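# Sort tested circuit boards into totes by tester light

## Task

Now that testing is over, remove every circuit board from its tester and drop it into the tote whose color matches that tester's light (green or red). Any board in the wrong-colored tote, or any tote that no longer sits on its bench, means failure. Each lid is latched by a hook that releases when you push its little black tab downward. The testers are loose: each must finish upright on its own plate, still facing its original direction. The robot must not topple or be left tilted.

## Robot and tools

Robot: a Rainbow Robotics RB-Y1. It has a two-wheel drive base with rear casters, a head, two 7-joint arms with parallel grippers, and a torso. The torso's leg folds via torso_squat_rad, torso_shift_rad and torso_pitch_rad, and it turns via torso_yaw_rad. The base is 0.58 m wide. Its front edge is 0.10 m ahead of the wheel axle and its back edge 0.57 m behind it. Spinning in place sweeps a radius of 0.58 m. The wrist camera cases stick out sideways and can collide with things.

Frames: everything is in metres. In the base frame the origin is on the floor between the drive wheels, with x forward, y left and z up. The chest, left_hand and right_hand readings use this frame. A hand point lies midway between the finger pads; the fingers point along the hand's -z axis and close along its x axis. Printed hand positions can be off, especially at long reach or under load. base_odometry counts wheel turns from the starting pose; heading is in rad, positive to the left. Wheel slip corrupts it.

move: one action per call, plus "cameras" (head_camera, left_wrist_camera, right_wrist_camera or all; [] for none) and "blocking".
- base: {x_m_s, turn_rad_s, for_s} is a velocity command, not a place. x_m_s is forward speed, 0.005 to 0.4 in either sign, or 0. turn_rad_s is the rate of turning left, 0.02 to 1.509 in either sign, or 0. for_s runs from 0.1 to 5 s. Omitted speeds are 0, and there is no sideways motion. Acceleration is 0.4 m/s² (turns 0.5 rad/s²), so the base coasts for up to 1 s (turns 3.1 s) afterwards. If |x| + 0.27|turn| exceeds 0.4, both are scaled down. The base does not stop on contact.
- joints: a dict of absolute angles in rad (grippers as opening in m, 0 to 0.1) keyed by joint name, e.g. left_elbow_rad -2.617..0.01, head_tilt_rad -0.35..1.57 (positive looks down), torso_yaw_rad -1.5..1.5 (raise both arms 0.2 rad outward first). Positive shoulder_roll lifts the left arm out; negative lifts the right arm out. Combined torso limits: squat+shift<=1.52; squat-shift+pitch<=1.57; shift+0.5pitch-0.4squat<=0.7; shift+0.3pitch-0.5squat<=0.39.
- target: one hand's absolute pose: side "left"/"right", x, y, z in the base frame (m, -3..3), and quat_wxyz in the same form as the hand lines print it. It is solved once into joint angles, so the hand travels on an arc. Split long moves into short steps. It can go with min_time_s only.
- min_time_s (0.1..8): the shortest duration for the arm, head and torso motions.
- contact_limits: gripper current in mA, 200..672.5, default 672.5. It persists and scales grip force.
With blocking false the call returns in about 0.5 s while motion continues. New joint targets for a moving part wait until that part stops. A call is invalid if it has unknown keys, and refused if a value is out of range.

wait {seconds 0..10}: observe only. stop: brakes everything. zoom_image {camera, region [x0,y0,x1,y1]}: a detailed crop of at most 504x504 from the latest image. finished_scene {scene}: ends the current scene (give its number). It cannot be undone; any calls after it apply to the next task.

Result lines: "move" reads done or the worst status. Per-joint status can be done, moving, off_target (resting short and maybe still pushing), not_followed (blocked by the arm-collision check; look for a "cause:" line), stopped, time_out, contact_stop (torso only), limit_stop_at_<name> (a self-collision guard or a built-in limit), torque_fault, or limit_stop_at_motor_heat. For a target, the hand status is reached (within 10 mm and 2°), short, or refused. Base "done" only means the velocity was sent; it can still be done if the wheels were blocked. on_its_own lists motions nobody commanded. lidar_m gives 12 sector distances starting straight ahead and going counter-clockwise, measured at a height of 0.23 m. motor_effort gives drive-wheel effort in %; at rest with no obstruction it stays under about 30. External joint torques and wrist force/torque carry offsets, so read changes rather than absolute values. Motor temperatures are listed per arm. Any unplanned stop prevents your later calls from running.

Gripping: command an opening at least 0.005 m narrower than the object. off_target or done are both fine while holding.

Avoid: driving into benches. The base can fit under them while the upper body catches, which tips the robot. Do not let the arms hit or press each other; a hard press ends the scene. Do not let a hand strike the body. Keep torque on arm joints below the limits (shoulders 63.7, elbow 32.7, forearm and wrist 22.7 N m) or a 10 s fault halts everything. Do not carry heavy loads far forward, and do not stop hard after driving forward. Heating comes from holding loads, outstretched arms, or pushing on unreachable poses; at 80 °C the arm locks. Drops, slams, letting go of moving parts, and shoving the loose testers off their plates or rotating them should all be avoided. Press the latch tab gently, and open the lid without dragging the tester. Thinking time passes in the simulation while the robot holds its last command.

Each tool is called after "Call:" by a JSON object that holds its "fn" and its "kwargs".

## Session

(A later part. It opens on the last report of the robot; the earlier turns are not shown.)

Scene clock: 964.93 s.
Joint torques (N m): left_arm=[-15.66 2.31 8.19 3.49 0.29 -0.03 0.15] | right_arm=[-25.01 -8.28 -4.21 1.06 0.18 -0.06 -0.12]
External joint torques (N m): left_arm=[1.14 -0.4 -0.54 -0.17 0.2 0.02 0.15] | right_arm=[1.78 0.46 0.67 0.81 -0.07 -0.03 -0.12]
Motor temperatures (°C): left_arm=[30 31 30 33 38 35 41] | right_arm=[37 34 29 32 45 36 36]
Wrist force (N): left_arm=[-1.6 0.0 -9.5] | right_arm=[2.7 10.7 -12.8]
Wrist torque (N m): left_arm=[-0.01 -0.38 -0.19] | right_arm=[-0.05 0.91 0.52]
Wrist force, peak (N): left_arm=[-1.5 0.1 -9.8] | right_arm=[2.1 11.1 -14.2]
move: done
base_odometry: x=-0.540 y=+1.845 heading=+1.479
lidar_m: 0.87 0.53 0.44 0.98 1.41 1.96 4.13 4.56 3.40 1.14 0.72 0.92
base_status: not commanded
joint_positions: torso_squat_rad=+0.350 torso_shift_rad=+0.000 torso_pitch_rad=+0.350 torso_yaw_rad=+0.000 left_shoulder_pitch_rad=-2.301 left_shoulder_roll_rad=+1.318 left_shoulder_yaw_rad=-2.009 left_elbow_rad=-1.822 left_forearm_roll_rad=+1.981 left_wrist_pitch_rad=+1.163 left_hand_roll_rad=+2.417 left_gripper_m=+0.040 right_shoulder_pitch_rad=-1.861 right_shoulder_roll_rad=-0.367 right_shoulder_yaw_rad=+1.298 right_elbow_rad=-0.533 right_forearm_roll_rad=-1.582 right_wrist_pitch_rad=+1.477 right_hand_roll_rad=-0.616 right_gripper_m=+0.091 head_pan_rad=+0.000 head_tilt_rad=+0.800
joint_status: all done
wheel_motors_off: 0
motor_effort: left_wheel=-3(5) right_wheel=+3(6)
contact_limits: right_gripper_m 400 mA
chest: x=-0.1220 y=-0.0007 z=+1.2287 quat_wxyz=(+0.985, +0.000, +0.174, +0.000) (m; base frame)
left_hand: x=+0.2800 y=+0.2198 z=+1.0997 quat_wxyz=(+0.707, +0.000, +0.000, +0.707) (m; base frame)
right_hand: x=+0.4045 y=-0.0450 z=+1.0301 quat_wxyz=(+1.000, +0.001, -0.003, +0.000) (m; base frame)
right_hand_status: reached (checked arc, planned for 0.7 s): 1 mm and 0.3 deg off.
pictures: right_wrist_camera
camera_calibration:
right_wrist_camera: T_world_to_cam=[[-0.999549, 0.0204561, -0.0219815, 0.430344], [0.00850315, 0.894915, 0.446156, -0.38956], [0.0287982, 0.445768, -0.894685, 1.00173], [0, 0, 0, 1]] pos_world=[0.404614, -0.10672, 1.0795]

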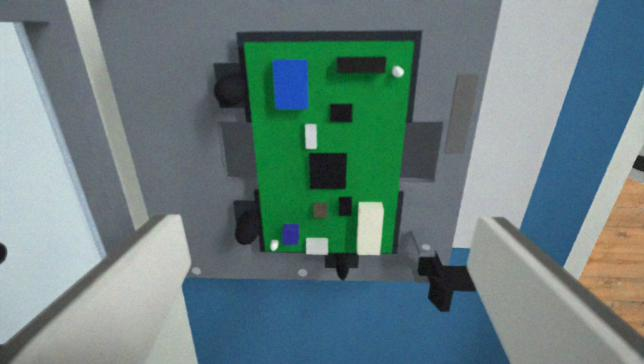

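Call:
{"fn": "move", "kwargs": {"target": {"side":"right","x":0.403,"y":-0.0455,"z":0.975,"quat_wxyz":[1,0,0,0]}, "cameras": ["right_wrist_camera"]}}

Call:
{"fn": "zoom_image", "kwargs": {"camera": "right_wrist_camera", "region": [140, 0, 540, 364]}}

Scene clock: 969.93 s.
Joint torques (N m): left_arm=[-15.62 2.57 8.54 3.51 0.31 -0.08 0.15] | right_arm=[-24.55 -7.72 -2.77 0.95 0.17 0.02 0.05]
External joint torques (N m): left_arm=[1.18 -0.15 -0.2 -0.14 0.21 -0.03 0.15] | right_arm=[1.97 0.45 0.64 0.72 -0.09 0.06 0.05]
Motor temperatures (°C): left_arm=[30 31 30 33 38 35 41] | right_arm=[37 34 29 32 45 36 36]
Wrist force (N): left_arm=[-1.7 0.2 -9.4] | right_arm=[1.9 10.4 -12.7]
Wrist torque (N m): left_arm=[-0.02 -0.38 -0.19] | right_arm=[-0.01 0.81 0.51]
Wrist force, peak (N): left_arm=[-1.5 0.2 -9.9] | right_arm=[1.3 11.1 -14.2]
move: done
base_odometry: x=-0.540 y=+1.845 heading=+1.479
lidar_m: 0.88 0.52 0.44 0.97 1.41 1.96 4.14 4.56 3.40 1.13 0.73 0.92
base_status: not commanded
joint_positions: torso_squat_rad=+0.350 torso_shift_rad=+0.000 torso_pitch_rad=+0.350 torso_yaw_rad=+0.000 left_shoulder_pitch_rad=-2.301 left_shoulder_roll_rad=+1.318 left_shoulder_yaw_rad=-2.009 left_elbow_rad=-1.822 left_forearm_roll_rad=+1.981 left_wrist_pitch_rad=+1.163 left_hand_roll_rad=+2.417 left_gripper_m=+0.040 right_shoulder_pitch_rad=-1.784 right_shoulder_roll_rad=-0.260 right_shoulder_yaw_rad=+1.315 right_elbow_rad=-0.369 right_forearm_roll_rad=-1.562 right_wrist_pitch_rad=+1.377 right_hand_roll_rad=-0.534 right_gripper_m=+0.091 head_pan_rad=+0.000 head_tilt_rad=+0.800
joint_status: all done
wheel_motors_off: 0
motor_effort: left_wheel=-2(5) right_wheel=+3(5)
contact_limits: right_gripper_m 400 mA
chest: x=-0.1220 y=-0.0007 z=+1.2287 quat_wxyz=(+0.985, +0.000, +0.174, +0.000) (m; base frame)
left_hand: x=+0.2800 y=+0.2198 z=+1.0997 quat_wxyz=(+0.707, +0.000, +0.000, +0.707) (m; base frame)
right_hand: x=+0.4025 y=-0.0456 z=+0.9752 quat_wxyz=(+1.000, +0.001, -0.004, +0.000) (m; base frame)
right_hand_status: reached (checked arc, planned for 0.5 s): 1 mm and 0.4 deg off.
pictures: right_wrist_camera
camera_calibration:
right_wrist_camera: T_world_to_cam=[[-0.999501, 0.0205887, -0.0239442, 0.429055], [0.00773499, 0.894757, 0.446487, -0.364479], [0.0306168, 0.446079, -0.89447, 0.951991], [0, 0, 0, 1]] pos_world=[0.402514, -0.107376, 1.02454]

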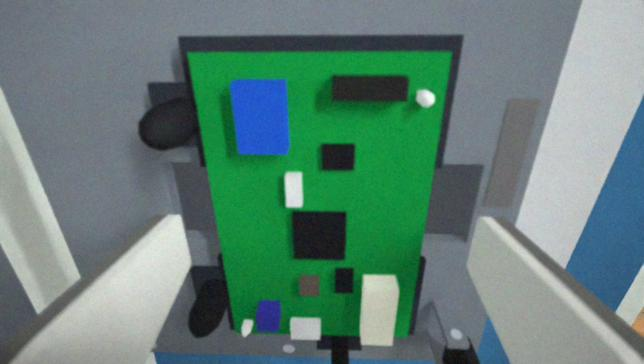

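Scaled by 1.260 from the camera's 644x364 image, which has a finer 1265x715 frame.

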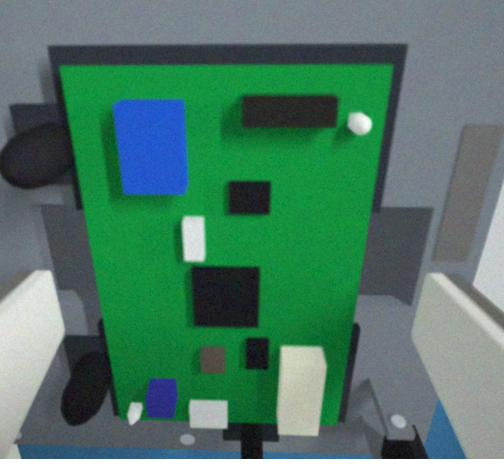

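Call:
{"fn": "move", "kwargs": {"target": {"side":"right","x":0.4055,"y":-0.0465,"z":0.957,"quat_wxyz":[1,0,0,0]}, "cameras": ["right_wrist_camera"]}}

Call:
{"fn": "move", "kwargs": {"target": {"side":"right","x":0.4055,"y":-0.0465,"z":0.943,"quat_wxyz":[1,0,0,0]}, "cameras": ["right_wrist_camera"]}}

Scene clock: 979.03 s.
Joint torques (N m): left_arm=[-15.68 2.55 8.3 3.51 0.32 0.01 0.12] | right_arm=[-24.11 -7.02 -1.86 1.01 0.06 -0.23 0.07]
External joint torques (N m): left_arm=[1.12 -0.16 -0.43 -0.14 0.23 0.06 0.12] | right_arm=[2.25 0.9 0.63 0.74 -0.2 -0.14 0.07]
Motor temperatures (°C): left_arm=[30 31 30 33 38 35 41] | right_arm=[37 34 29 32 45 36 36]
Wrist force (N): left_arm=[-1.8 0.0 -9.4] | right_arm=[2.0 10.8 -12.8]
Wrist torque (N m): left_arm=[0.00 -0.38 -0.18] | right_arm=[-0.05 0.83 0.52]
Wrist force, peak (N): left_arm=[-1.6 0.0 -10.0] | right_arm=[1.9 11.2 -14.3]
move: done
base_odometry: x=-0.540 y=+1.845 heading=+1.479
lidar_m: 0.88 0.52 0.44 0.98 1.41 1.95 4.14 4.56 3.39 1.14 0.72 0.91
base_status: not commanded
joint_positions: torso_squat_rad=+0.350 torso_shift_rad=+0.000 torso_pitch_rad=+0.350 torso_yaw_rad=+0.000 left_shoulder_pitch_rad=-2.301 left_shoulder_roll_rad=+1.318 left_shoulder_yaw_rad=-2.009 left_elbow_rad=-1.822 left_forearm_roll_rad=+1.981 left_wrist_pitch_rad=+1.163 left_hand_roll_rad=+2.417 left_gripper_m=+0.040 right_shoulder_pitch_rad=-1.763 right_shoulder_roll_rad=-0.207 right_shoulder_yaw_rad=+1.316 right_elbow_rad=-0.267 right_forearm_roll_rad=-1.558 right_wrist_pitch_rad=+1.325 right_hand_roll_rad=-0.478 right_gripper_m=+0.091 head_pan_rad=+0.000 head_tilt_rad=+0.800
joint_status: all done
wheel_motors_off: 0
motor_effort: left_wheel=-2(4) right_wheel=+4(5)
contact_limits: right_gripper_m 400 mA
chest: x=-0.1220 y=-0.0007 z=+1.2287 quat_wxyz=(+0.985, +0.000, +0.174, +0.000) (m; base frame)
left_hand: x=+0.2800 y=+0.2198 z=+1.0997 quat_wxyz=(+0.707, +0.000, +0.000, +0.707) (m; base frame)
right_hand: x=+0.4051 y=-0.0467 z=+0.9573 quat_wxyz=(+1.000, +0.005, -0.013, +0.000) (m; base frame)
right_hand_status: reached (checked arc, as near as the solve gets, planned for 0.4 s): 1 mm and 1.6 deg off.
pictures: right_wrist_camera
camera_calibration:
right_wrist_camera: T_world_to_cam=[[-0.998876, 0.0206093, -0.0426756, 0.448952], [-0.000925594, 0.891836, 0.452358, -0.357866], [0.0473824, 0.451889, -0.890815, 0.926406], [0, 0, 0, 1]] pos_world=[0.404221, -0.108727, 1.0063]

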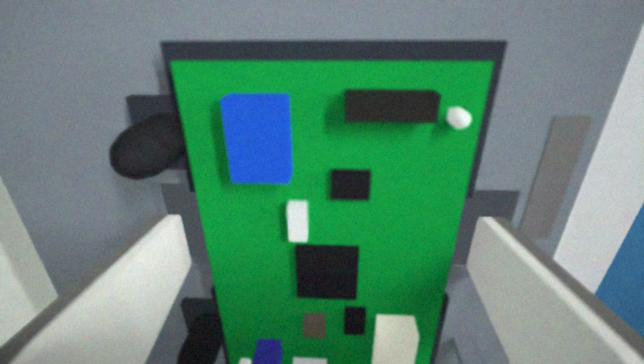

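Scene clock: 979.63 s.
Joint torques (N m): left_arm=[-15.42 2.55 8.13 3.54 0.29 -0.05 0.17] | right_arm=[-24.34 -6.29 -1.82 0.46 0.18 -0.11 0.05]
External joint torques (N m): left_arm=[1.39 -0.16 -0.61 -0.11 0.19 0 0.17] | right_arm=[1.88 1.43 0.66 0.2 -0.08 0 0.05]
Motor temperatures (°C): left_arm=[30 31 30 33 38 35 41] | right_arm=[37 34 29 32 45 36 36]
Wrist force (N): left_arm=[-1.5 0.1 -9.4] | right_arm=[2.0 10.7 -12.8]
Wrist torque (N m): left_arm=[-0.01 -0.36 -0.18] | right_arm=[-0.04 0.85 0.52]
Wrist force, peak (N): left_arm=[-1.5 0.1 -9.8] | right_arm=[1.2 10.8 -14.3]
move: short
base_odometry: x=-0.540 y=+1.845 heading=+1.479
lidar_m: 0.88 0.53 0.44 0.98 1.41 1.96 4.14 4.57 3.40 1.13 0.73 0.91
base_status: not commanded
joint_positions: torso_squat_rad=+0.350 torso_shift_rad=+0.000 torso_pitch_rad=+0.350 torso_yaw_rad=+0.000 left_shoulder_pitch_rad=-2.301 left_shoulder_roll_rad=+1.318 left_shoulder_yaw_rad=-2.009 left_elbow_rad=-1.822 left_forearm_roll_rad=+1.981 left_wrist_pitch_rad=+1.163 left_hand_roll_rad=+2.417 left_gripper_m=+0.040 right_shoulder_pitch_rad=-1.736 right_shoulder_roll_rad=-0.200 right_shoulder_yaw_rad=+1.321 right_elbow_rad=-0.267 right_forearm_roll_rad=-1.550 right_wrist_pitch_rad=+1.284 right_hand_roll_rad=-0.480 right_gripper_m=+0.091 head_pan_rad=+0.000 head_tilt_rad=+0.800
joint_status: all done
wheel_motors_off: 0
motor_effort: left_wheel=-3(5) right_wheel=+4(5)
contact_limits: right_gripper_m 400 mA
chest: x=-0.1220 y=-0.0007 z=+1.2287 quat_wxyz=(+0.985, +0.000, +0.174, +0.000) (m; base frame)
left_hand: x=+0.2800 y=+0.2198 z=+1.0997 quat_wxyz=(+0.707, +0.000, +0.000, +0.707) (m; base frame)
right_hand: x=+0.4051 y=-0.0467 z=+0.9433 quat_wxyz=(+1.000, +0.007, -0.020, +0.000) (m; base frame)
right_hand_status: short (checked arc, as near as the solve gets, planned for 0.2 s): 1 mm and 2.4 deg off. The place is met; only the turn is off.
pictures: right_wrist_camera
camera_calibration:
right_wrist_camera: T_world_to_cam=[[-0.998218, 0.0209942, -0.0558594, 0.460474], [-0.00683154, 0.889712, 0.45647, -0.35302], [0.059282, 0.456039, -0.887983, 0.906635], [0, 0, 0, 1]] pos_world=[0.403494, -0.109042, 0.991942]

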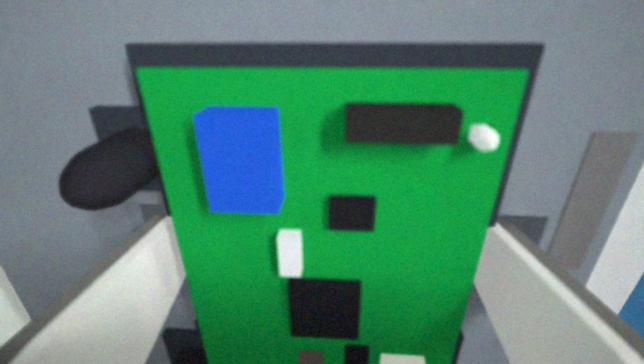

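Call:
{"fn": "move", "kwargs": {"joints": {"right_gripper_m":0.074}, "cameras": []}}

Call:
{"fn": "move", "kwargs": {"joints": {"right_gripper_m":0.062}, "cameras": ["right_wrist_camera","left_wrist_camera","head_camera"]}}

Scene clock: 985.47 s.
Joint torques (N m): left_arm=[-15.68 2.26 8.3 3.45 0.3 0.03 0.14] | right_arm=[-24.52 -6.68 -2.07 0.52 0.17 -0.11 0]
External joint torques (N m): left_arm=[1.13 -0.46 -0.44 -0.2 0.21 0.08 0.14] | right_arm=[1.7 1.04 0.41 0.26 -0.09 0.01 0]
Motor temperatures (°C): left_arm=[30 31 30 33 38 35 41] | right_arm=[37 34 29 32 45 36 36]
Wrist force (N): left_arm=[-1.6 -0.1 -9.4] | right_arm=[2.1 10.9 -13.2]
Wrist torque (N m): left_arm=[0.00 -0.36 -0.19] | right_arm=[-0.05 0.86 0.53]
Wrist force, peak (N): left_arm=[-1.7 0.0 -9.9] | right_arm=[1.8 11.0 -13.1]
move: done
base_odometry: x=-0.540 y=+1.845 heading=+1.479
lidar_m: 0.87 0.53 0.44 0.98 1.41 1.96 4.15 4.57 3.40 1.14 0.72 0.92
base_status: not commanded
joint_positions: torso_squat_rad=+0.350 torso_shift_rad=+0.000 torso_pitch_rad=+0.350 torso_yaw_rad=+0.000 left_shoulder_pitch_rad=-2.301 left_shoulder_roll_rad=+1.318 left_shoulder_yaw_rad=-2.009 left_elbow_rad=-1.822 left_forearm_roll_rad=+1.981 left_wrist_pitch_rad=+1.163 left_hand_roll_rad=+2.417 left_gripper_m=+0.040 right_shoulder_pitch_rad=-1.736 right_shoulder_roll_rad=-0.200 right_shoulder_yaw_rad=+1.321 right_elbow_rad=-0.267 right_forearm_roll_rad=-1.550 right_wrist_pitch_rad=+1.284 right_hand_roll_rad=-0.480 right_gripper_m=+0.074 head_pan_rad=+0.000 head_tilt_rad=+0.800
joint_status: all done
wheel_motors_off: 0
motor_effort: left_wheel=-4(5) right_wheel=+4(5)
contact_limits: right_gripper_m 400 mA
chest: x=-0.1220 y=-0.0007 z=+1.2287 quat_wxyz=(+0.985, +0.000, +0.174, +0.000) (m; base frame)
left_hand: x=+0.2800 y=+0.2198 z=+1.0997 quat_wxyz=(+0.707, +0.000, +0.000, +0.707) (m; base frame)
right_hand: x=+0.4051 y=-0.0467 z=+0.9433 quat_wxyz=(+1.000, +0.007, -0.020, +0.000) (m; base frame)
pictures: none
No camera images: "cameras" was empty.

Scene clock: 986.07 s.
Joint torques (N m): left_arm=[-15.84 2.45 8.35 3.5 0.33 -0.06 0.13] | right_arm=[-23.93 -6.53 -1.84 0.64 -0.12 0.86 -0.02]
External joint torques (N m): left_arm=[0.96 -0.27 -0.39 -0.15 0.24 -0.01 0.13] | right_arm=[2.29 1.19 0.65 0.38 -0.39 0.98 -0.02]
Motor temperatures (°C): left_arm=[30 31 30 33 38 35 41] | right_arm=[37 34 29 32 45 36 36]
Wrist force (N): left_arm=[-1.6 0.0 -9.6] | right_arm=[7.3 10.9 -14.5]
Wrist torque (N m): left_arm=[-0.01 -0.36 -0.18] | right_arm=[-0.02 0.79 0.54]
Wrist force, peak (N): left_arm=[-1.6 -0.1 -9.7] | right_arm=[8.6 11.6 -16.1]
move: off_target
base_odometry: x=-0.540 y=+1.845 heading=+1.479
lidar_m: 0.88 0.53 0.44 0.98 1.41 1.96 4.14 4.57 3.39 1.13 0.72 0.92
base_status: not commanded
joint_positions: torso_squat_rad=+0.350 torso_shift_rad=+0.000 torso_pitch_rad=+0.350 torso_yaw_rad=+0.000 left_shoulder_pitch_rad=-2.301 left_shoulder_roll_rad=+1.318 left_shoulder_yaw_rad=-2.009 left_elbow_rad=-1.822 left_forearm_roll_rad=+1.981 left_wrist_pitch_rad=+1.163 left_hand_roll_rad=+2.417 left_gripper_m=+0.040 right_shoulder_pitch_rad=-1.736 right_shoulder_roll_rad=-0.200 right_shoulder_yaw_rad=+1.321 right_elbow_rad=-0.267 right_forearm_roll_rad=-1.550 right_wrist_pitch_rad=+1.284 right_hand_roll_rad=-0.480 right_gripper_m=+0.071 head_pan_rad=+0.000 head_tilt_rad=+0.800
joint_status: right_gripper_m off_target (ended at +0.071, target +0.062)
wheel_motors_off: 0
motor_effort: left_wheel=-3(5) right_wheel=+4(5)
contact_limits: right_gripper_m 400 mA
chest: x=-0.1220 y=-0.0007 z=+1.2287 quat_wxyz=(+0.985, +0.000, +0.174, +0.000) (m; base frame)
left_hand: x=+0.2800 y=+0.2198 z=+1.0997 quat_wxyz=(+0.707, +0.000, +0.000, +0.707) (m; base frame)
right_hand: x=+0.4052 y=-0.0467 z=+0.9433 quat_wxyz=(+1.000, +0.007, -0.020, +0.000) (m; base frame)
pictures: head_camera, left_wrist_camera, right_wrist_camera
camera_calibration:
head_camera: T_world_to_cam=[[0.038296, -0.998751, 0.0320986, -0.0465196], [-0.894992, -0.0485688, -0.443429, 0.654466], [0.444434, -0.0117465, -0.895734, 1.21569], [0, 0, 0, 1]] pos_world=[0.0472272, -0.000394811, 1.38064]
left_wrist_camera: T_world_to_cam=[[-0.0156039, 0.999803, -0.0122598, -0.203223], [0.87222, 0.0196055, 0.488721, -0.751722], [0.488865, -0.00306726, -0.872354, 0.892173], [0, 0, 0, 1]] pos_world=[0.216343, 0.220658, 1.14318]
right_wrist_camera: T_world_to_cam=[[-0.9982, 0.0209448, -0.056204, 0.460906], [-0.00703677, 0.889684, 0.456522, -0.353039], [0.0595656, 0.456096, -0.887935, 0.906496], [0, 0, 0, 1]] pos_world=[0.403596, -0.10901, 0.991984]

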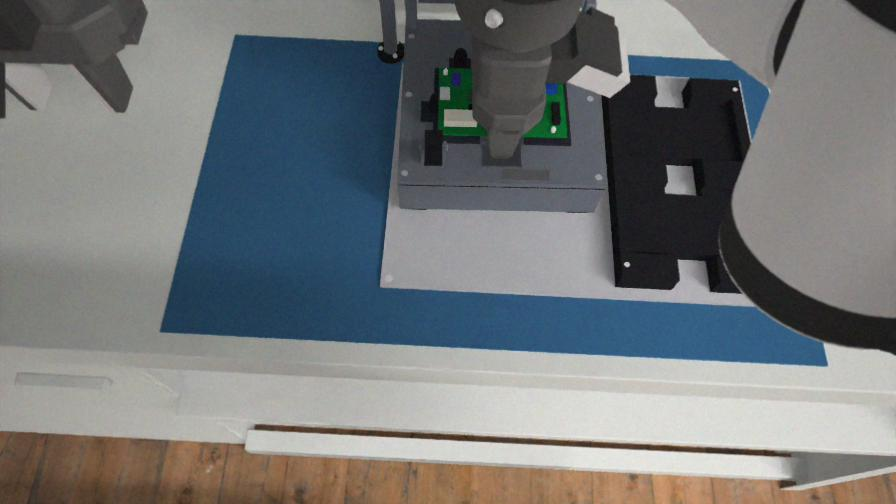

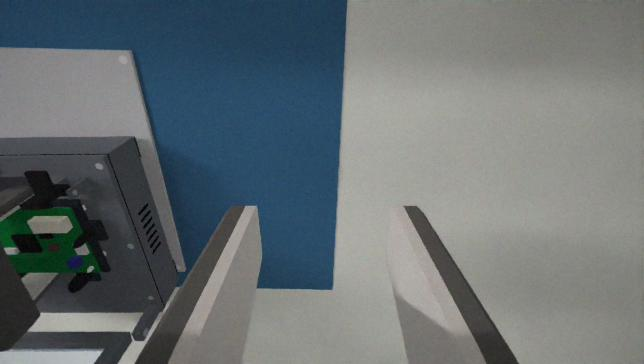

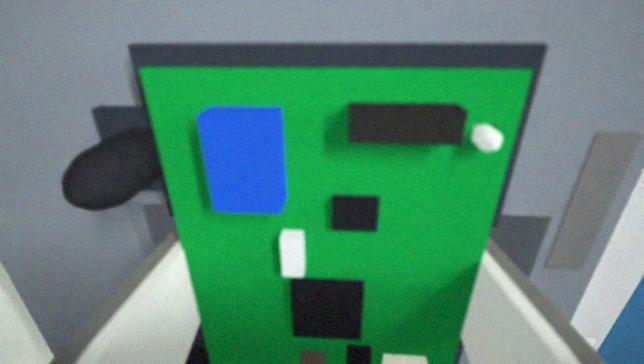

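Call:
{"fn": "move", "kwargs": {"joints": {"right_gripper_m":0.06}, "contact_limits": {"right_gripper_m":600}, "cameras": []}}

Call:
{"fn": "move", "kwargs": {"target": {"side":"right","x":0.383,"y":-0.0465,"z":0.943,"quat_wxyz":[1,0.007,-0.02,0]}, "min_time_s": 2.5, "cameras": ["head_camera","left_wrist_camera","right_wrist_camera"]}}

Scene clock: 994.83 s.
Joint torques (N m): left_arm=[-15.53 2.48 8.29 3.44 0.31 -0.06 0.17] | right_arm=[-23.82 -6.46 -1.65 0.47 -0.2 0.88 0.04]
External joint torques (N m): left_arm=[1.27 -0.24 -0.44 -0.21 0.21 -0.01 0.17] | right_arm=[2.39 1.26 0.83 0.21 -0.47 0.99 0.03]
Motor temperatures (°C): left_arm=[30 31 30 33 38 35 41] | right_arm=[37 34 28 32 45 36 36]
Wrist force (N): left_arm=[-1.6 -0.3 -9.6] | right_arm=[7.9 11.2 -14.3]
Wrist torque (N m): left_arm=[0.03 -0.37 -0.17] | right_arm=[-0.05 0.79 0.54]
Wrist force, peak (N): left_arm=[-1.5 0.3 -9.9] | right_arm=[7.6 11.4 -15.1]
move: off_target
base_odometry: x=-0.540 y=+1.845 heading=+1.479
lidar_m: 0.88 0.52 0.44 0.98 1.41 1.95 4.14 4.57 3.39 1.13 0.72 0.91
base_status: not commanded
joint_positions: torso_squat_rad=+0.350 torso_shift_rad=+0.000 torso_pitch_rad=+0.350 torso_yaw_rad=+0.000 left_shoulder_pitch_rad=-2.301 left_shoulder_roll_rad=+1.318 left_shoulder_yaw_rad=-2.009 left_elbow_rad=-1.822 left_forearm_roll_rad=+1.981 left_wrist_pitch_rad=+1.163 left_hand_roll_rad=+2.417 left_gripper_m=+0.040 right_shoulder_pitch_rad=-1.736 right_shoulder_roll_rad=-0.200 right_shoulder_yaw_rad=+1.321 right_elbow_rad=-0.267 right_forearm_roll_rad=-1.550 right_wrist_pitch_rad=+1.284 right_hand_roll_rad=-0.480 right_gripper_m=+0.070 head_pan_rad=+0.000 head_tilt_rad=+0.800
joint_status: right_gripper_m off_target (ended at +0.070, target +0.060)
wheel_motors_off: 0
motor_effort: left_wheel=-3(5) right_wheel=+3(5)
contact_limits: right_gripper_m 600 mA
chest: x=-0.1220 y=-0.0007 z=+1.2287 quat_wxyz=(+0.985, +0.000, +0.174, +0.000) (m; base frame)
left_hand: x=+0.2800 y=+0.2198 z=+1.0997 quat_wxyz=(+0.707, +0.000, +0.000, +0.707) (m; base frame)
right_hand: x=+0.4052 y=-0.0467 z=+0.9433 quat_wxyz=(+1.000, +0.007, -0.020, +0.000) (m; base frame)
pictures: none
No camera images: "cameras" was empty.

Scene clock: 997.67 s.
Joint torques (N m): left_arm=[-15.42 2.48 8.28 3.54 0.34 0.01 0.12] | right_arm=[-15.08 -17.36 0.27 5.04 3.04 3.05 -0.97]
External joint torques (N m): left_arm=[1.38 -0.22 -0.46 -0.11 0.25 0.06 0.12] | right_arm=[10.61 -9.62 6.99 5.14 2.77 3.13 -0.97]
Motor temperatures (°C): left_arm=[30 31 30 33 38 35 41] | right_arm=[37 34 28 32 45 36 36]
Wrist force (N): left_arm=[-1.6 0.0 -9.5] | right_arm=[3.2 29.6 -1.3]
Wrist torque (N m): left_arm=[-0.01 -0.38 -0.18] | right_arm=[0.21 0.81 1.18]
Wrist force, peak (N): left_arm=[-1.5 -0.5 -9.8] | right_arm=[3.3 30.5 -1.3]
move: done
base_odometry: x=-0.540 y=+1.845 heading=+1.479
lidar_m: 0.88 0.53 0.43 0.98 1.41 1.95 4.14 4.57 3.40 1.13 0.73 0.91
base_status: not commanded
joint_positions: torso_squat_rad=+0.350 torso_shift_rad=+0.000 torso_pitch_rad=+0.350 torso_yaw_rad=+0.000 left_shoulder_pitch_rad=-2.301 left_shoulder_roll_rad=+1.318 left_shoulder_yaw_rad=-2.009 left_elbow_rad=-1.822 left_forearm_roll_rad=+1.981 left_wrist_pitch_rad=+1.163 left_hand_roll_rad=+2.417 left_gripper_m=+0.040 right_shoulder_pitch_rad=-1.684 right_shoulder_roll_rad=-0.423 right_shoulder_yaw_rad=+1.356 right_elbow_rad=-0.781 right_forearm_roll_rad=-1.497 right_wrist_pitch_rad=+1.279 right_hand_roll_rad=-0.773 right_gripper_m=+0.070 head_pan_rad=+0.000 head_tilt_rad=+0.800
joint_status: all done
wheel_motors_off: 0
motor_effort: left_wheel=-3(5) right_wheel=+2(4)
contact_limits: right_gripper_m 600 mA
chest: x=-0.1221 y=-0.0006 z=+1.2288 quat_wxyz=(+0.985, +0.000, +0.174, +0.000) (m; base frame)
left_hand: x=+0.2798 y=+0.2201 z=+1.0998 quat_wxyz=(+0.707, +0.000, +0.000, +0.707) (m; base frame)
right_hand: x=+0.3827 y=-0.0433 z=+0.9444 quat_wxyz=(+1.000, +0.009, -0.020, +0.002) (m; base frame)
right_hand_status: reached (checked arc, planned for 2.5 s): 3 mm and 0.3 deg off.
pictures: head_camera, left_wrist_camera, right_wrist_camera
camera_calibration:
head_camera: T_world_to_cam=[[0.0386311, -0.998732, 0.0322688, -0.0464927], [-0.894857, -0.0489477, -0.44366, 0.654662], [0.444677, -0.0117369, -0.895614, 1.21566], [0, 0, 0, 1]] pos_world=[0.0470475, -0.000121393, 1.38071]
left_wrist_camera: T_world_to_cam=[[-0.0159452, 0.999796, -0.0124242, -0.203256], [0.872083, 0.0199845, 0.48895, -0.751915], [0.489099, -0.00303855, -0.872223, 0.892131], [0, 0, 0, 1]] pos_world=[0.216151, 0.220951, 1.14326]
right_wrist_camera: T_world_to_cam=[[-0.998274, 0.0163775, -0.0563963, 0.438481], [-0.011413, 0.887912, 0.459872, -0.35823], [0.0576065, 0.459722, -0.886192, 0.90645], [0, 0, 0, 1]] pos_world=[0.381418, -0.10582, 0.992758]

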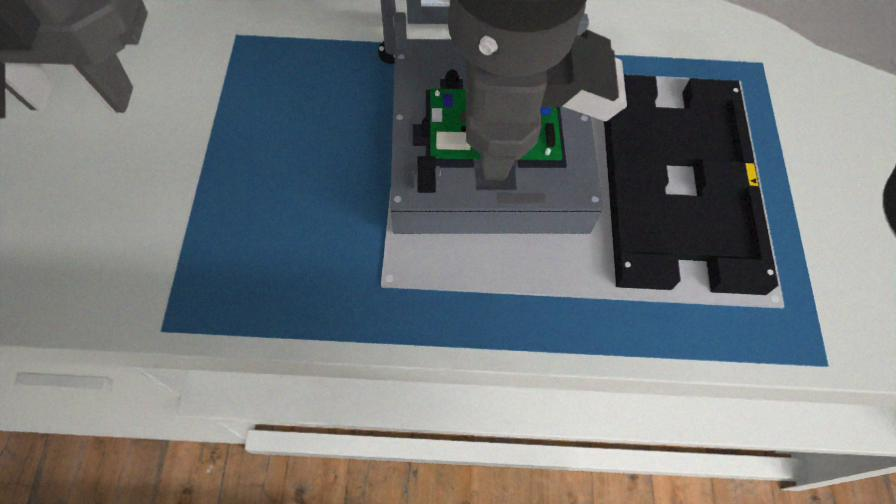

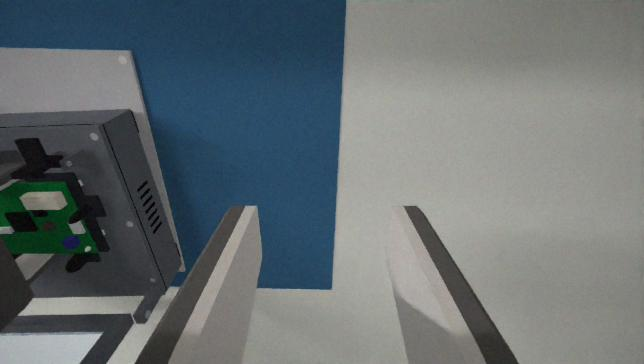

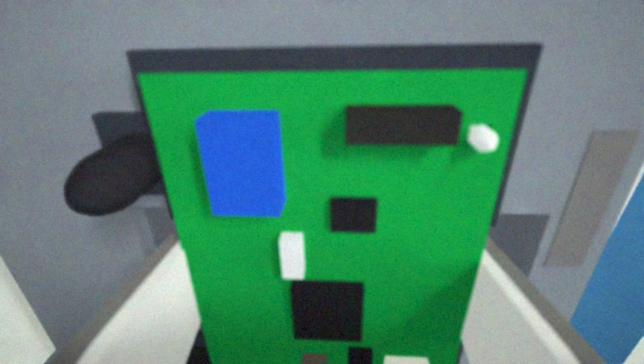

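Call:
{"fn": "move", "kwargs": {"target": {"side":"right","x":0.383,"y":-0.056,"z":0.943,"quat_wxyz":[1,0.007,-0.02,0]}, "min_time_s": 2, "cameras": ["head_camera","left_wrist_camera"]}}

Scene clock: 1017.37 s.
Joint torques (N m): left_arm=[-15.87 2.39 8.46 3.43 0.3 -0.05 0.14] | right_arm=[-12.79 -18.4 0.99 4.83 3.25 3.11 -0.74]
External joint torques (N m): left_arm=[0.93 -0.31 -0.28 -0.23 0.21 0 0.14] | right_arm=[12.84 -10.55 7.99 4.94 2.97 3.21 -0.74]
Motor temperatures (°C): left_arm=[30 31 30 33 38 35 41] | right_arm=[37 34 28 32 45 36 36]
Wrist force (N): left_arm=[-1.4 0.1 -9.6] | right_arm=[3.4 29.6 -0.9]
Wrist torque (N m): left_arm=[-0.01 -0.34 -0.18] | right_arm=[0.22 0.83 0.88]
Wrist force, peak (N): left_arm=[-1.8 -0.1 -9.9] | right_arm=[4.3 32.2 0.0]
move: done
base_odometry: x=-0.540 y=+1.845 heading=+1.479
lidar_m: 0.87 0.53 0.44 0.98 1.41 1.96 4.14 4.57 3.39 1.14 0.73 0.91
base_status: not commanded
joint_positions: torso_squat_rad=+0.350 torso_shift_rad=+0.000 torso_pitch_rad=+0.350 torso_yaw_rad=+0.000 left_shoulder_pitch_rad=-2.301 left_shoulder_roll_rad=+1.318 left_shoulder_yaw_rad=-2.009 left_elbow_rad=-1.822 left_forearm_roll_rad=+1.981 left_wrist_pitch_rad=+1.163 left_hand_roll_rad=+2.417 left_gripper_m=+0.040 right_shoulder_pitch_rad=-1.675 right_shoulder_roll_rad=-0.457 right_shoulder_yaw_rad=+1.357 right_elbow_rad=-0.820 right_forearm_roll_rad=-1.495 right_wrist_pitch_rad=+1.277 right_hand_roll_rad=-0.777 right_gripper_m=+0.070 head_pan_rad=+0.000 head_tilt_rad=+0.800
joint_status: all done
wheel_motors_off: 0
motor_effort: left_wheel=-3(5) right_wheel=+1(4)
contact_limits: right_gripper_m 600 mA
chest: x=-0.1221 y=-0.0005 z=+1.2288 quat_wxyz=(+0.985, +0.000, +0.174, +0.000) (m; base frame)
left_hand: x=+0.2798 y=+0.2201 z=+1.0999 quat_wxyz=(+0.707, +0.000, +0.000, +0.707) (m; base frame)
right_hand: x=+0.3829 y=-0.0528 z=+0.9444 quat_wxyz=(+1.000, +0.009, -0.020, +0.002) (m; base frame)
right_hand_status: reached (checked arc, planned for 2.0 s): 3 mm and 0.3 deg off.
pictures: head_camera, left_wrist_camera
camera_calibration:
head_camera: T_world_to_cam=[[0.038668, -0.99873, 0.0323012, -0.0464977], [-0.894825, -0.048996, -0.44372, 0.65471], [0.444739, -0.0117462, -0.895583, 1.21565], [0, 0, 0, 1]] pos_world=[0.0470005, -0.0000811503, 1.38073]
left_wrist_camera: T_world_to_cam=[[-0.0159836, 0.999795, -0.012455, -0.203252], [0.872049, 0.0200332, 0.489009, -0.751963], [0.489158, -0.00304523, -0.87219, 0.89212], [0, 0, 0, 1]] pos_world=[0.216111, 0.220991, 1.14328]

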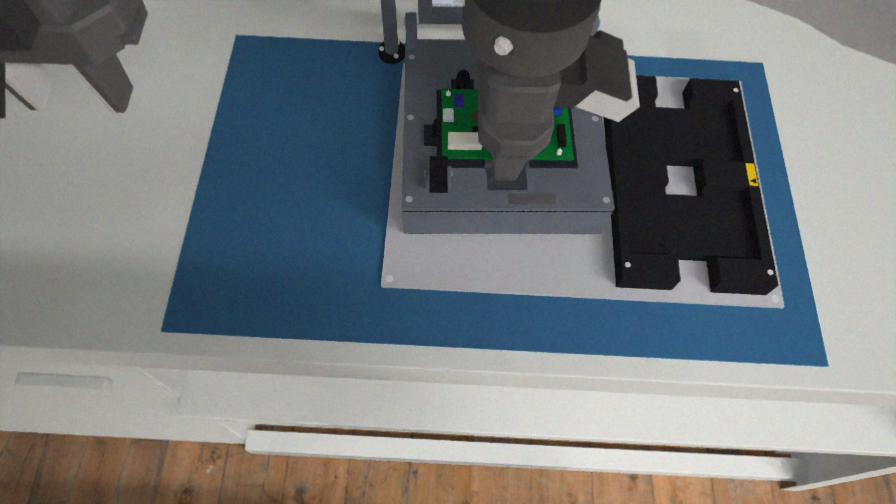

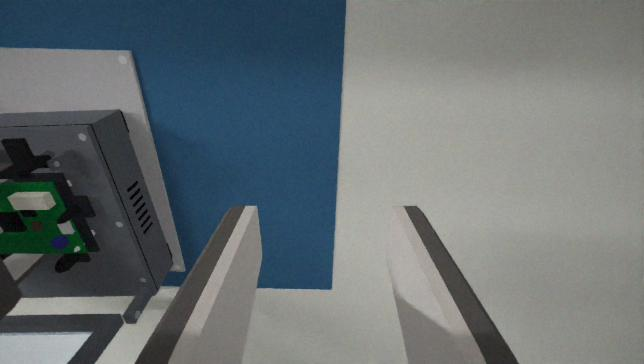

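Call:
{"fn": "move", "kwargs": {"target": {"side":"right","x":0.3835,"y":-0.0515,"z":0.962,"quat_wxyz":[1,0.007,-0.012,0]}, "min_time_s": 1, "cameras": ["head_camera","right_wrist_camera"]}}

Call:
{"fn": "move", "kwargs": {"target": {"side":"right","x":0.3835,"y":-0.0515,"z":1.02,"quat_wxyz":[1,0,0,0]}, "min_time_s": 1, "cameras": ["head_camera","right_wrist_camera"]}}

Scene clock: 1023.57 s.
Joint torques (N m): left_arm=[-15.79 2.45 8.02 3.5 0.31 -0.1 0.15] | right_arm=[-28.32 -12.4 -9.22 2.09 0.8 -0.75 0.04]
External joint torques (N m): left_arm=[1.01 -0.26 -0.72 -0.15 0.21 -0.05 0.15] | right_arm=[-2.52 -4.42 -2.22 2.16 0.54 -0.67 0.03]
Motor temperatures (°C): left_arm=[30 31 30 33 38 35 41] | right_arm=[36 34 28 32 45 36 36]
Wrist force (N): left_arm=[-1.6 -0.1 -9.2] | right_arm=[-2.8 11.1 -16.6]
Wrist torque (N m): left_arm=[0.01 -0.37 -0.19] | right_arm=[-0.09 1.05 0.76]
Wrist force, peak (N): left_arm=[-1.6 0.1 -9.9] | right_arm=[4.7 30.1 -1.6]
move: done
base_odometry: x=-0.540 y=+1.845 heading=+1.479
lidar_m: 0.88 0.52 0.44 0.98 1.40 1.96 4.14 4.58 3.40 1.14 0.72 0.91
base_status: not commanded
joint_positions: torso_squat_rad=+0.350 torso_shift_rad=+0.000 torso_pitch_rad=+0.350 torso_yaw_rad=+0.000 left_shoulder_pitch_rad=-2.301 left_shoulder_roll_rad=+1.318 left_shoulder_yaw_rad=-2.009 left_elbow_rad=-1.822 left_forearm_roll_rad=+1.981 left_wrist_pitch_rad=+1.163 left_hand_roll_rad=+2.417 left_gripper_m=+0.040 right_shoulder_pitch_rad=-1.705 right_shoulder_roll_rad=-0.460 right_shoulder_yaw_rad=+1.345 right_elbow_rad=-0.813 right_forearm_roll_rad=-1.518 right_wrist_pitch_rad=+1.323 right_hand_roll_rad=-0.771 right_gripper_m=+0.070 head_pan_rad=+0.000 head_tilt_rad=+0.800
joint_status: all done
wheel_motors_off: 0
motor_effort: left_wheel=-2(4) right_wheel=+2(3)
contact_limits: right_gripper_m 600 mA
chest: x=-0.1220 y=-0.0007 z=+1.2287 quat_wxyz=(+0.985, +0.000, +0.174, +0.000) (m; base frame)
left_hand: x=+0.2799 y=+0.2199 z=+1.0997 quat_wxyz=(+0.707, +0.000, +0.000, +0.707) (m; base frame)
right_hand: x=+0.3831 y=-0.0510 z=+0.9607 quat_wxyz=(+1.000, +0.007, -0.011, +0.001) (m; base frame)
right_hand_status: reached (checked arc, planned for 1.0 s): 1 mm and 0.1 deg off.
pictures: head_camera, right_wrist_camera
camera_calibration:
head_camera: T_world_to_cam=[[0.0383945, -0.998743, 0.0322176, -0.0465602], [-0.894965, -0.0487105, -0.443468, 0.654496], [0.44448, -0.0118069, -0.895711, 1.21569], [0, 0, 0, 1]] pos_world=[0.0471893, -0.00026739, 1.38065]
right_wrist_camera: T_world_to_cam=[[-0.999037, 0.0190308, -0.0395337, 0.424098], [-0.0011538, 0.889331, 0.457263, -0.36026], [0.0438606, 0.456868, -0.888452, 0.931715], [0, 0, 0, 1]] pos_world=[0.382408, -0.113352, 1.00928]

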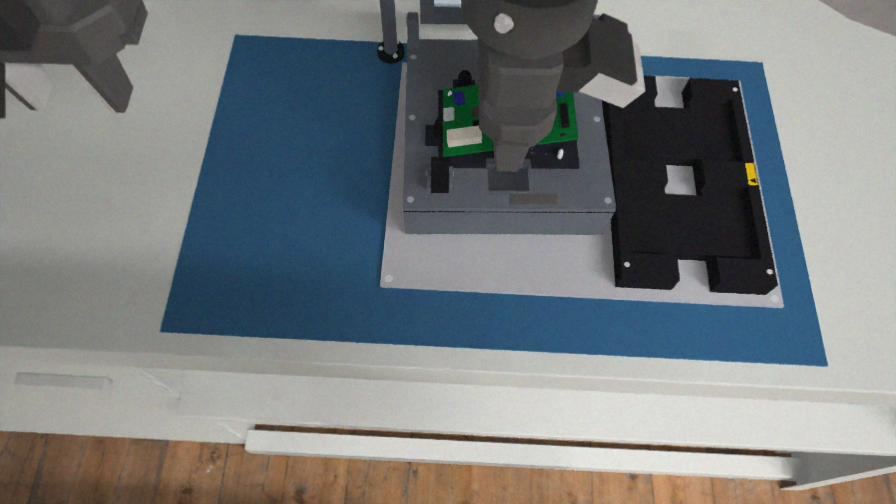

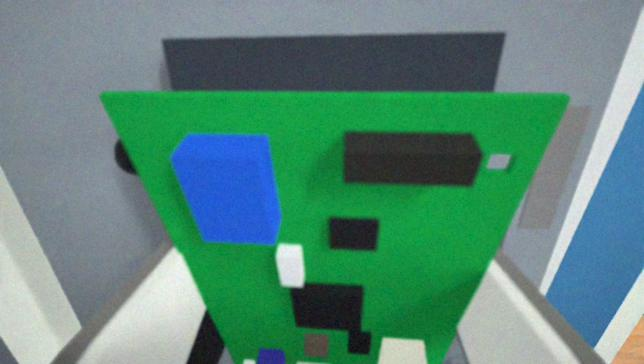

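Scene clock: 1024.90 s.
Joint torques (N m): left_arm=[-15.54 2.33 8.26 3.58 0.34 -0.04 0.16] | right_arm=[-30.76 -12.71 -10.84 0.51 -0.53 1.48 -0.87]
External joint torques (N m): left_arm=[1.26 -0.39 -0.48 -0.07 0.24 0.01 0.16] | right_arm=[-4.69 -4.27 -3.51 0.35 -0.77 1.49 -0.87]
Motor temperatures (°C): left_arm=[30 31 30 33 38 35 41] | right_arm=[37 34 28 32 45 36 36]
Wrist force (N): left_arm=[-1.7 0.1 -9.4] | right_arm=[4.9 14.1 -30.3]
Wrist torque (N m): left_arm=[-0.01 -0.36 -0.19] | right_arm=[0.07 0.28 1.03]
Wrist force, peak (N): left_arm=[-1.6 0.0 -9.8] | right_arm=[4.2 13.3 -31.6]
move: done
base_odometry: x=-0.540 y=+1.845 heading=+1.479
lidar_m: 0.88 0.53 0.44 0.98 1.41 1.96 4.15 4.56 3.40 1.13 0.72 0.91
base_status: not commanded
joint_positions: torso_squat_rad=+0.350 torso_shift_rad=+0.000 torso_pitch_rad=+0.350 torso_yaw_rad=+0.000 left_shoulder_pitch_rad=-2.301 left_shoulder_roll_rad=+1.318 left_shoulder_yaw_rad=-2.009 left_elbow_rad=-1.822 left_forearm_roll_rad=+1.981 left_wrist_pitch_rad=+1.163 left_hand_roll_rad=+2.417 left_gripper_m=+0.040 right_shoulder_pitch_rad=-1.803 right_shoulder_roll_rad=-0.506 right_shoulder_yaw_rad=+1.312 right_elbow_rad=-0.851 right_forearm_roll_rad=-1.568 right_wrist_pitch_rad=+1.457 right_hand_roll_rad=-0.784 right_gripper_m=+0.066 head_pan_rad=+0.000 head_tilt_rad=+0.800
joint_status: all done
wheel_motors_off: 0
on_its_own: right_gripper_m moved -0.004 toward your old target +0.060
motor_effort: left_wheel=-3(4) right_wheel=+2(4)
contact_limits: right_gripper_m 600 mA
chest: x=-0.1217 y=-0.0007 z=+1.2287 quat_wxyz=(+0.985, +0.000, +0.174, +0.000) (m; base frame)
left_hand: x=+0.2801 y=+0.2199 z=+1.0995 quat_wxyz=(+0.707, +0.000, +0.000, +0.707) (m; base frame)
right_hand: x=+0.3832 y=-0.0514 z=+1.0186 quat_wxyz=(+1.000, -0.001, +0.001, +0.001) (m; base frame)
right_hand_status: reached (checked arc, planned for 1.0 s): 1 mm and 0.2 deg off.
pictures: head_camera, right_wrist_camera
camera_calibration:
head_camera: T_world_to_cam=[[0.038426, -0.998744, 0.0321671, -0.0465164], [-0.895186, -0.0487104, -0.443024, 0.654144], [0.444034, -0.0117719, -0.895933, 1.21575], [0, 0, 0, 1]] pos_world=[0.0475323, -0.000282644, 1.38053]
right_wrist_camera: T_world_to_cam=[[-0.999716, 0.0191737, -0.0141779, 0.400986], [0.0109123, 0.89649, 0.442931, -0.376046], [0.021203, 0.44265, -0.896444, 0.999437], [0, 0, 0, 1]] pos_world=[0.383785, -0.112968, 1.06819]

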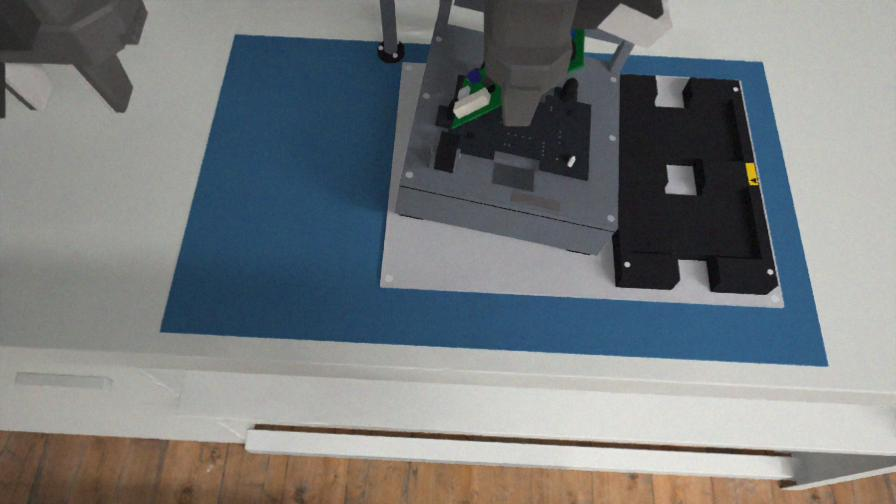

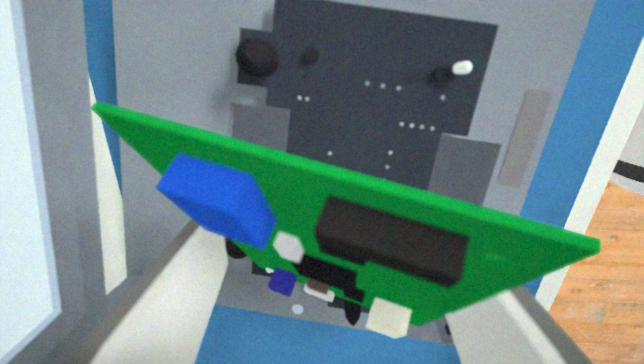

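Call:
{"fn": "move", "kwargs": {"target": {"side":"right","x":0.383,"y":-0.051,"z":0.972,"quat_wxyz":[1,0.003,-0.01,0]}, "min_time_s": 1.5, "cameras": ["head_camera","right_wrist_camera","left_wrist_camera"]}}

Call:
{"fn": "zoom_image", "kwargs": {"camera": "head_camera", "region": [360, 0, 700, 270]}}

Scene clock: 1038.43 s.
Joint torques (N m): left_arm=[-15.78 2.38 8.34 3.57 0.45 -0.05 0.2] | right_arm=[-22.07 -5.86 -6.02 0.97 0.42 -0.45 -0.32]
External joint torques (N m): left_arm=[1.02 -0.34 -0.4 -0.08 0.35 0 0.2] | right_arm=[3.76 2.23 1.19 0.97 0.15 -0.39 -0.32]
Motor temperatures (°C): left_arm=[30 31 30 33 38 35 41] | right_arm=[37 34 29 32 45 36 36]
Wrist force (N): left_arm=[-1.4 -0.1 -9.6] | right_arm=[1.9 10.6 -13.0]
Wrist torque (N m): left_arm=[0.02 -0.35 -0.18] | right_arm=[-0.01 0.86 0.50]
Wrist force, peak (N): left_arm=[-1.7 0.0 -9.8] | right_arm=[5.6 14.1 -30.5]
move: done
base_odometry: x=-0.540 y=+1.845 heading=+1.479
lidar_m: 0.87 0.53 0.44 0.98 1.41 1.96 4.14 4.58 3.40 1.13 0.72 0.92
base_status: not commanded
joint_positions: torso_squat_rad=+0.350 torso_shift_rad=+0.000 torso_pitch_rad=+0.350 torso_yaw_rad=+0.000 left_shoulder_pitch_rad=-2.301 left_shoulder_roll_rad=+1.318 left_shoulder_yaw_rad=-2.009 left_elbow_rad=-1.822 left_forearm_roll_rad=+1.981 left_wrist_pitch_rad=+1.163 left_hand_roll_rad=+2.417 left_gripper_m=+0.040 right_shoulder_pitch_rad=-1.725 right_shoulder_roll_rad=-0.476 right_shoulder_yaw_rad=+1.341 right_elbow_rad=-0.840 right_forearm_roll_rad=-1.522 right_wrist_pitch_rad=+1.349 right_hand_roll_rad=-0.790 right_gripper_m=+0.060 head_pan_rad=+0.000 head_tilt_rad=+0.800
joint_status: all done
wheel_motors_off: 0
on_its_own: right_gripper_m moved -0.006 to your old target +0.060
motor_effort: left_wheel=-2(4) right_wheel=+4(6)
contact_limits: right_gripper_m 600 mA
chest: x=-0.1220 y=-0.0007 z=+1.2287 quat_wxyz=(+0.985, +0.000, +0.174, +0.000) (m; base frame)
left_hand: x=+0.2799 y=+0.2198 z=+1.0998 quat_wxyz=(+0.707, +0.000, +0.000, +0.707) (m; base frame)
right_hand: x=+0.3828 y=-0.0513 z=+0.9729 quat_wxyz=(+1.000, +0.003, -0.011, +0.000) (m; base frame)
right_hand_status: reached (checked arc, planned for 1.5 s): 1 mm and 0.2 deg off.
pictures: head_camera, left_wrist_camera, right_wrist_camera
camera_calibration:
head_camera: T_world_to_cam=[[0.0383384, -0.998747, 0.0321504, -0.0465401], [-0.894941, -0.0486311, -0.443527, 0.654546], [0.444535, -0.0117686, -0.895684, 1.21568], [0, 0, 0, 1]] pos_world=[0.047151, -0.00034377, 1.38067]
left_wrist_camera: T_world_to_cam=[[-0.0156487, 0.999802, -0.0123092, -0.203205], [0.872164, 0.0196691, 0.488817, -0.751801], [0.488962, -0.00308632, -0.872299, 0.892156], [0, 0, 0, 1]] pos_world=[0.216284, 0.220705, 1.14322]
right_wrist_camera: T_world_to_cam=[[-0.999003, 0.0206941, -0.0395685, 0.424447], [0.00067043, 0.89298, 0.450096, -0.359162], [0.0446482, 0.44962, -0.892103, 0.945606], [0, 0, 0, 1]] pos_world=[0.382045, -0.113222, 1.02203]

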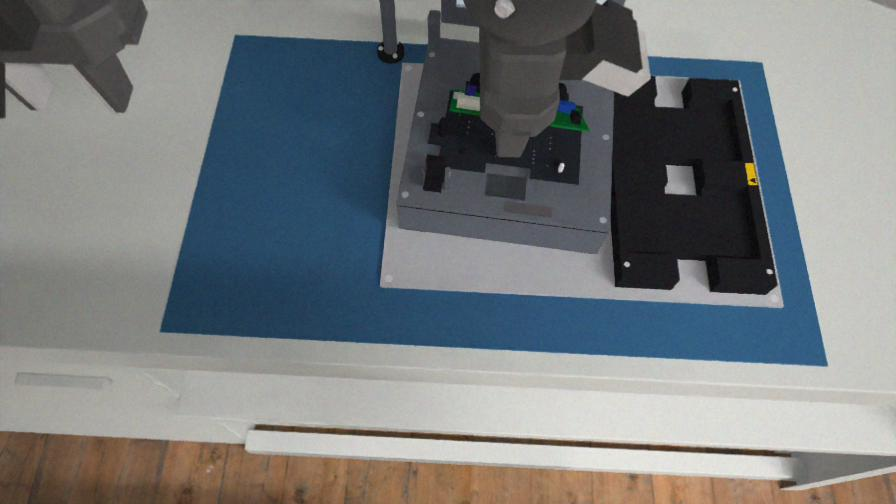

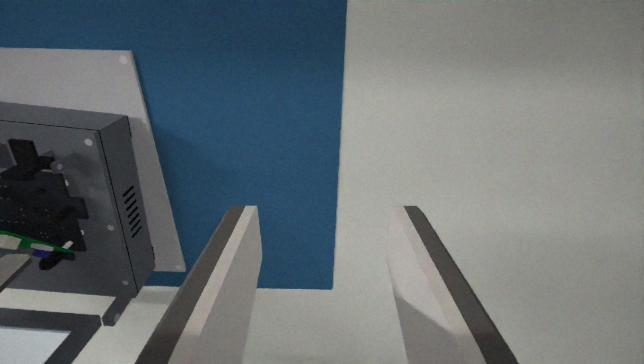

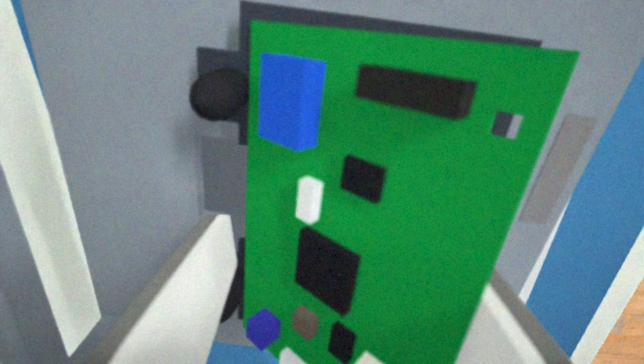

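Scaled by 1.482 from the camera's 896x504 image, which has a finer 1280x720 frame.

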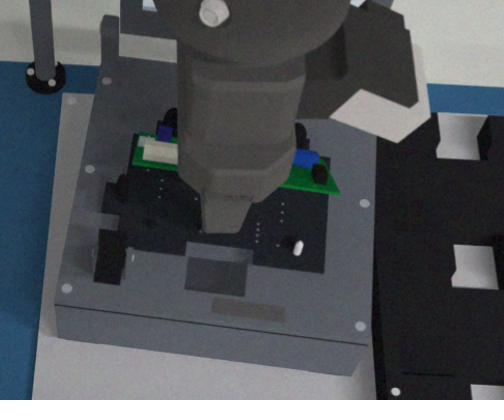

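Call:
{"fn": "move", "kwargs": {"target": {"side":"right","x":0.383,"y":-0.051,"z":0.96,"quat_wxyz":[1,0.003,-0.01,0]}, "min_time_s": 1, "cameras": ["head_camera","right_wrist_camera"]}}

Call:
{"fn": "zoom_image", "kwargs": {"camera": "head_camera", "region": [360, 0, 700, 270]}}

Scene clock: 1050.27 s.
Joint torques (N m): left_arm=[-15.51 2.47 8.33 3.5 0.23 -0.02 0.16] | right_arm=[-15.51 -1.71 -3.03 0.52 0.39 -1.98 0.21]
External joint torques (N m): left_arm=[1.29 -0.24 -0.41 -0.16 0.13 0.03 0.16] | right_arm=[10.32 6.29 3.91 0.54 0.12 -1.92 0.21]
Motor temperatures (°C): left_arm=[30 31 30 33 38 35 41] | right_arm=[37 34 29 32 45 36 36]
Wrist force (N): left_arm=[-1.7 -0.2 -9.4] | right_arm=[-0.1 6.2 9.8]
Wrist torque (N m): left_arm=[0.02 -0.39 -0.18] | right_arm=[-0.02 1.80 0.70]
Wrist force, peak (N): left_arm=[-1.7 0.1 -9.9] | right_arm=[2.0 11.0 -13.0]
move: done
base_odometry: x=-0.540 y=+1.845 heading=+1.479
lidar_m: 0.88 0.53 0.44 0.97 1.41 1.95 4.14 4.57 3.40 1.13 0.72 0.91
base_status: not commanded
joint_positions: torso_squat_rad=+0.350 torso_shift_rad=+0.000 torso_pitch_rad=+0.349 torso_yaw_rad=+0.000 left_shoulder_pitch_rad=-2.301 left_shoulder_roll_rad=+1.318 left_shoulder_yaw_rad=-2.009 left_elbow_rad=-1.822 left_forearm_roll_rad=+1.981 left_wrist_pitch_rad=+1.163 left_hand_roll_rad=+2.417 left_gripper_m=+0.040 right_shoulder_pitch_rad=-1.710 right_shoulder_roll_rad=-0.455 right_shoulder_yaw_rad=+1.347 right_elbow_rad=-0.806 right_forearm_roll_rad=-1.516 right_wrist_pitch_rad=+1.329 right_hand_roll_rad=-0.773 right_gripper_m=+0.060 head_pan_rad=+0.000 head_tilt_rad=+0.800
joint_status: all done
wheel_motors_off: 0
motor_effort: left_wheel=-1(3) right_wheel=+6(6)
contact_limits: right_gripper_m 600 mA
chest: x=-0.1223 y=-0.0007 z=+1.2288 quat_wxyz=(+0.985, +0.000, +0.174, +0.000) (m; base frame)
left_hand: x=+0.2797 y=+0.2198 z=+1.1000 quat_wxyz=(+0.707, +0.000, +0.000, +0.707) (m; base frame)
right_hand: x=+0.3833 y=-0.0514 z=+0.9622 quat_wxyz=(+1.000, +0.003, -0.012, +0.000) (m; base frame)
right_hand_status: reached (checked arc, planned for 1.0 s): 2 mm and 0.2 deg off.
pictures: head_camera, right_wrist_camera
camera_calibration:
head_camera: T_world_to_cam=[[0.0382559, -0.998749, 0.0321945, -0.046595], [-0.894692, -0.0485834, -0.444034, 0.654944], [0.445043, -0.0118173, -0.895431, 1.21561], [0, 0, 0, 1]] pos_world=[0.0467555, -0.000352071, 1.38081]
right_wrist_camera: T_world_to_cam=[[-0.99894, 0.021247, -0.0408238, 0.425736], [0.000596665, 0.892956, 0.450143, -0.35425], [0.0460181, 0.449642, -0.892023, 0.935507], [0, 0, 0, 1]] pos_world=[0.382446, -0.113359, 1.01134]

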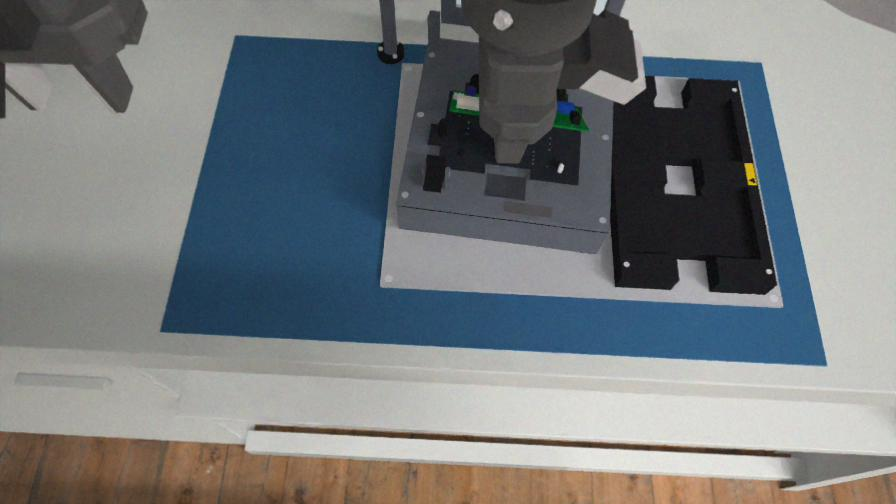

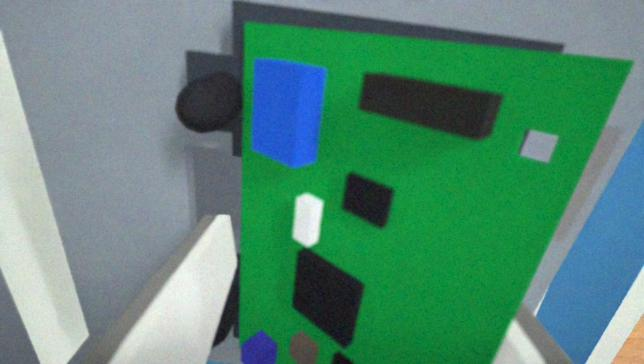

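Scaled by 1.482 from the camera's 896x504 image, which has a finer 1280x720 frame.

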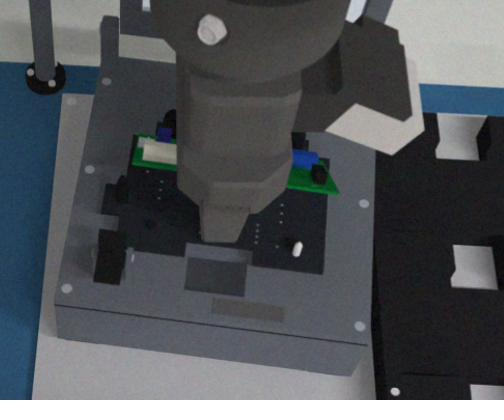

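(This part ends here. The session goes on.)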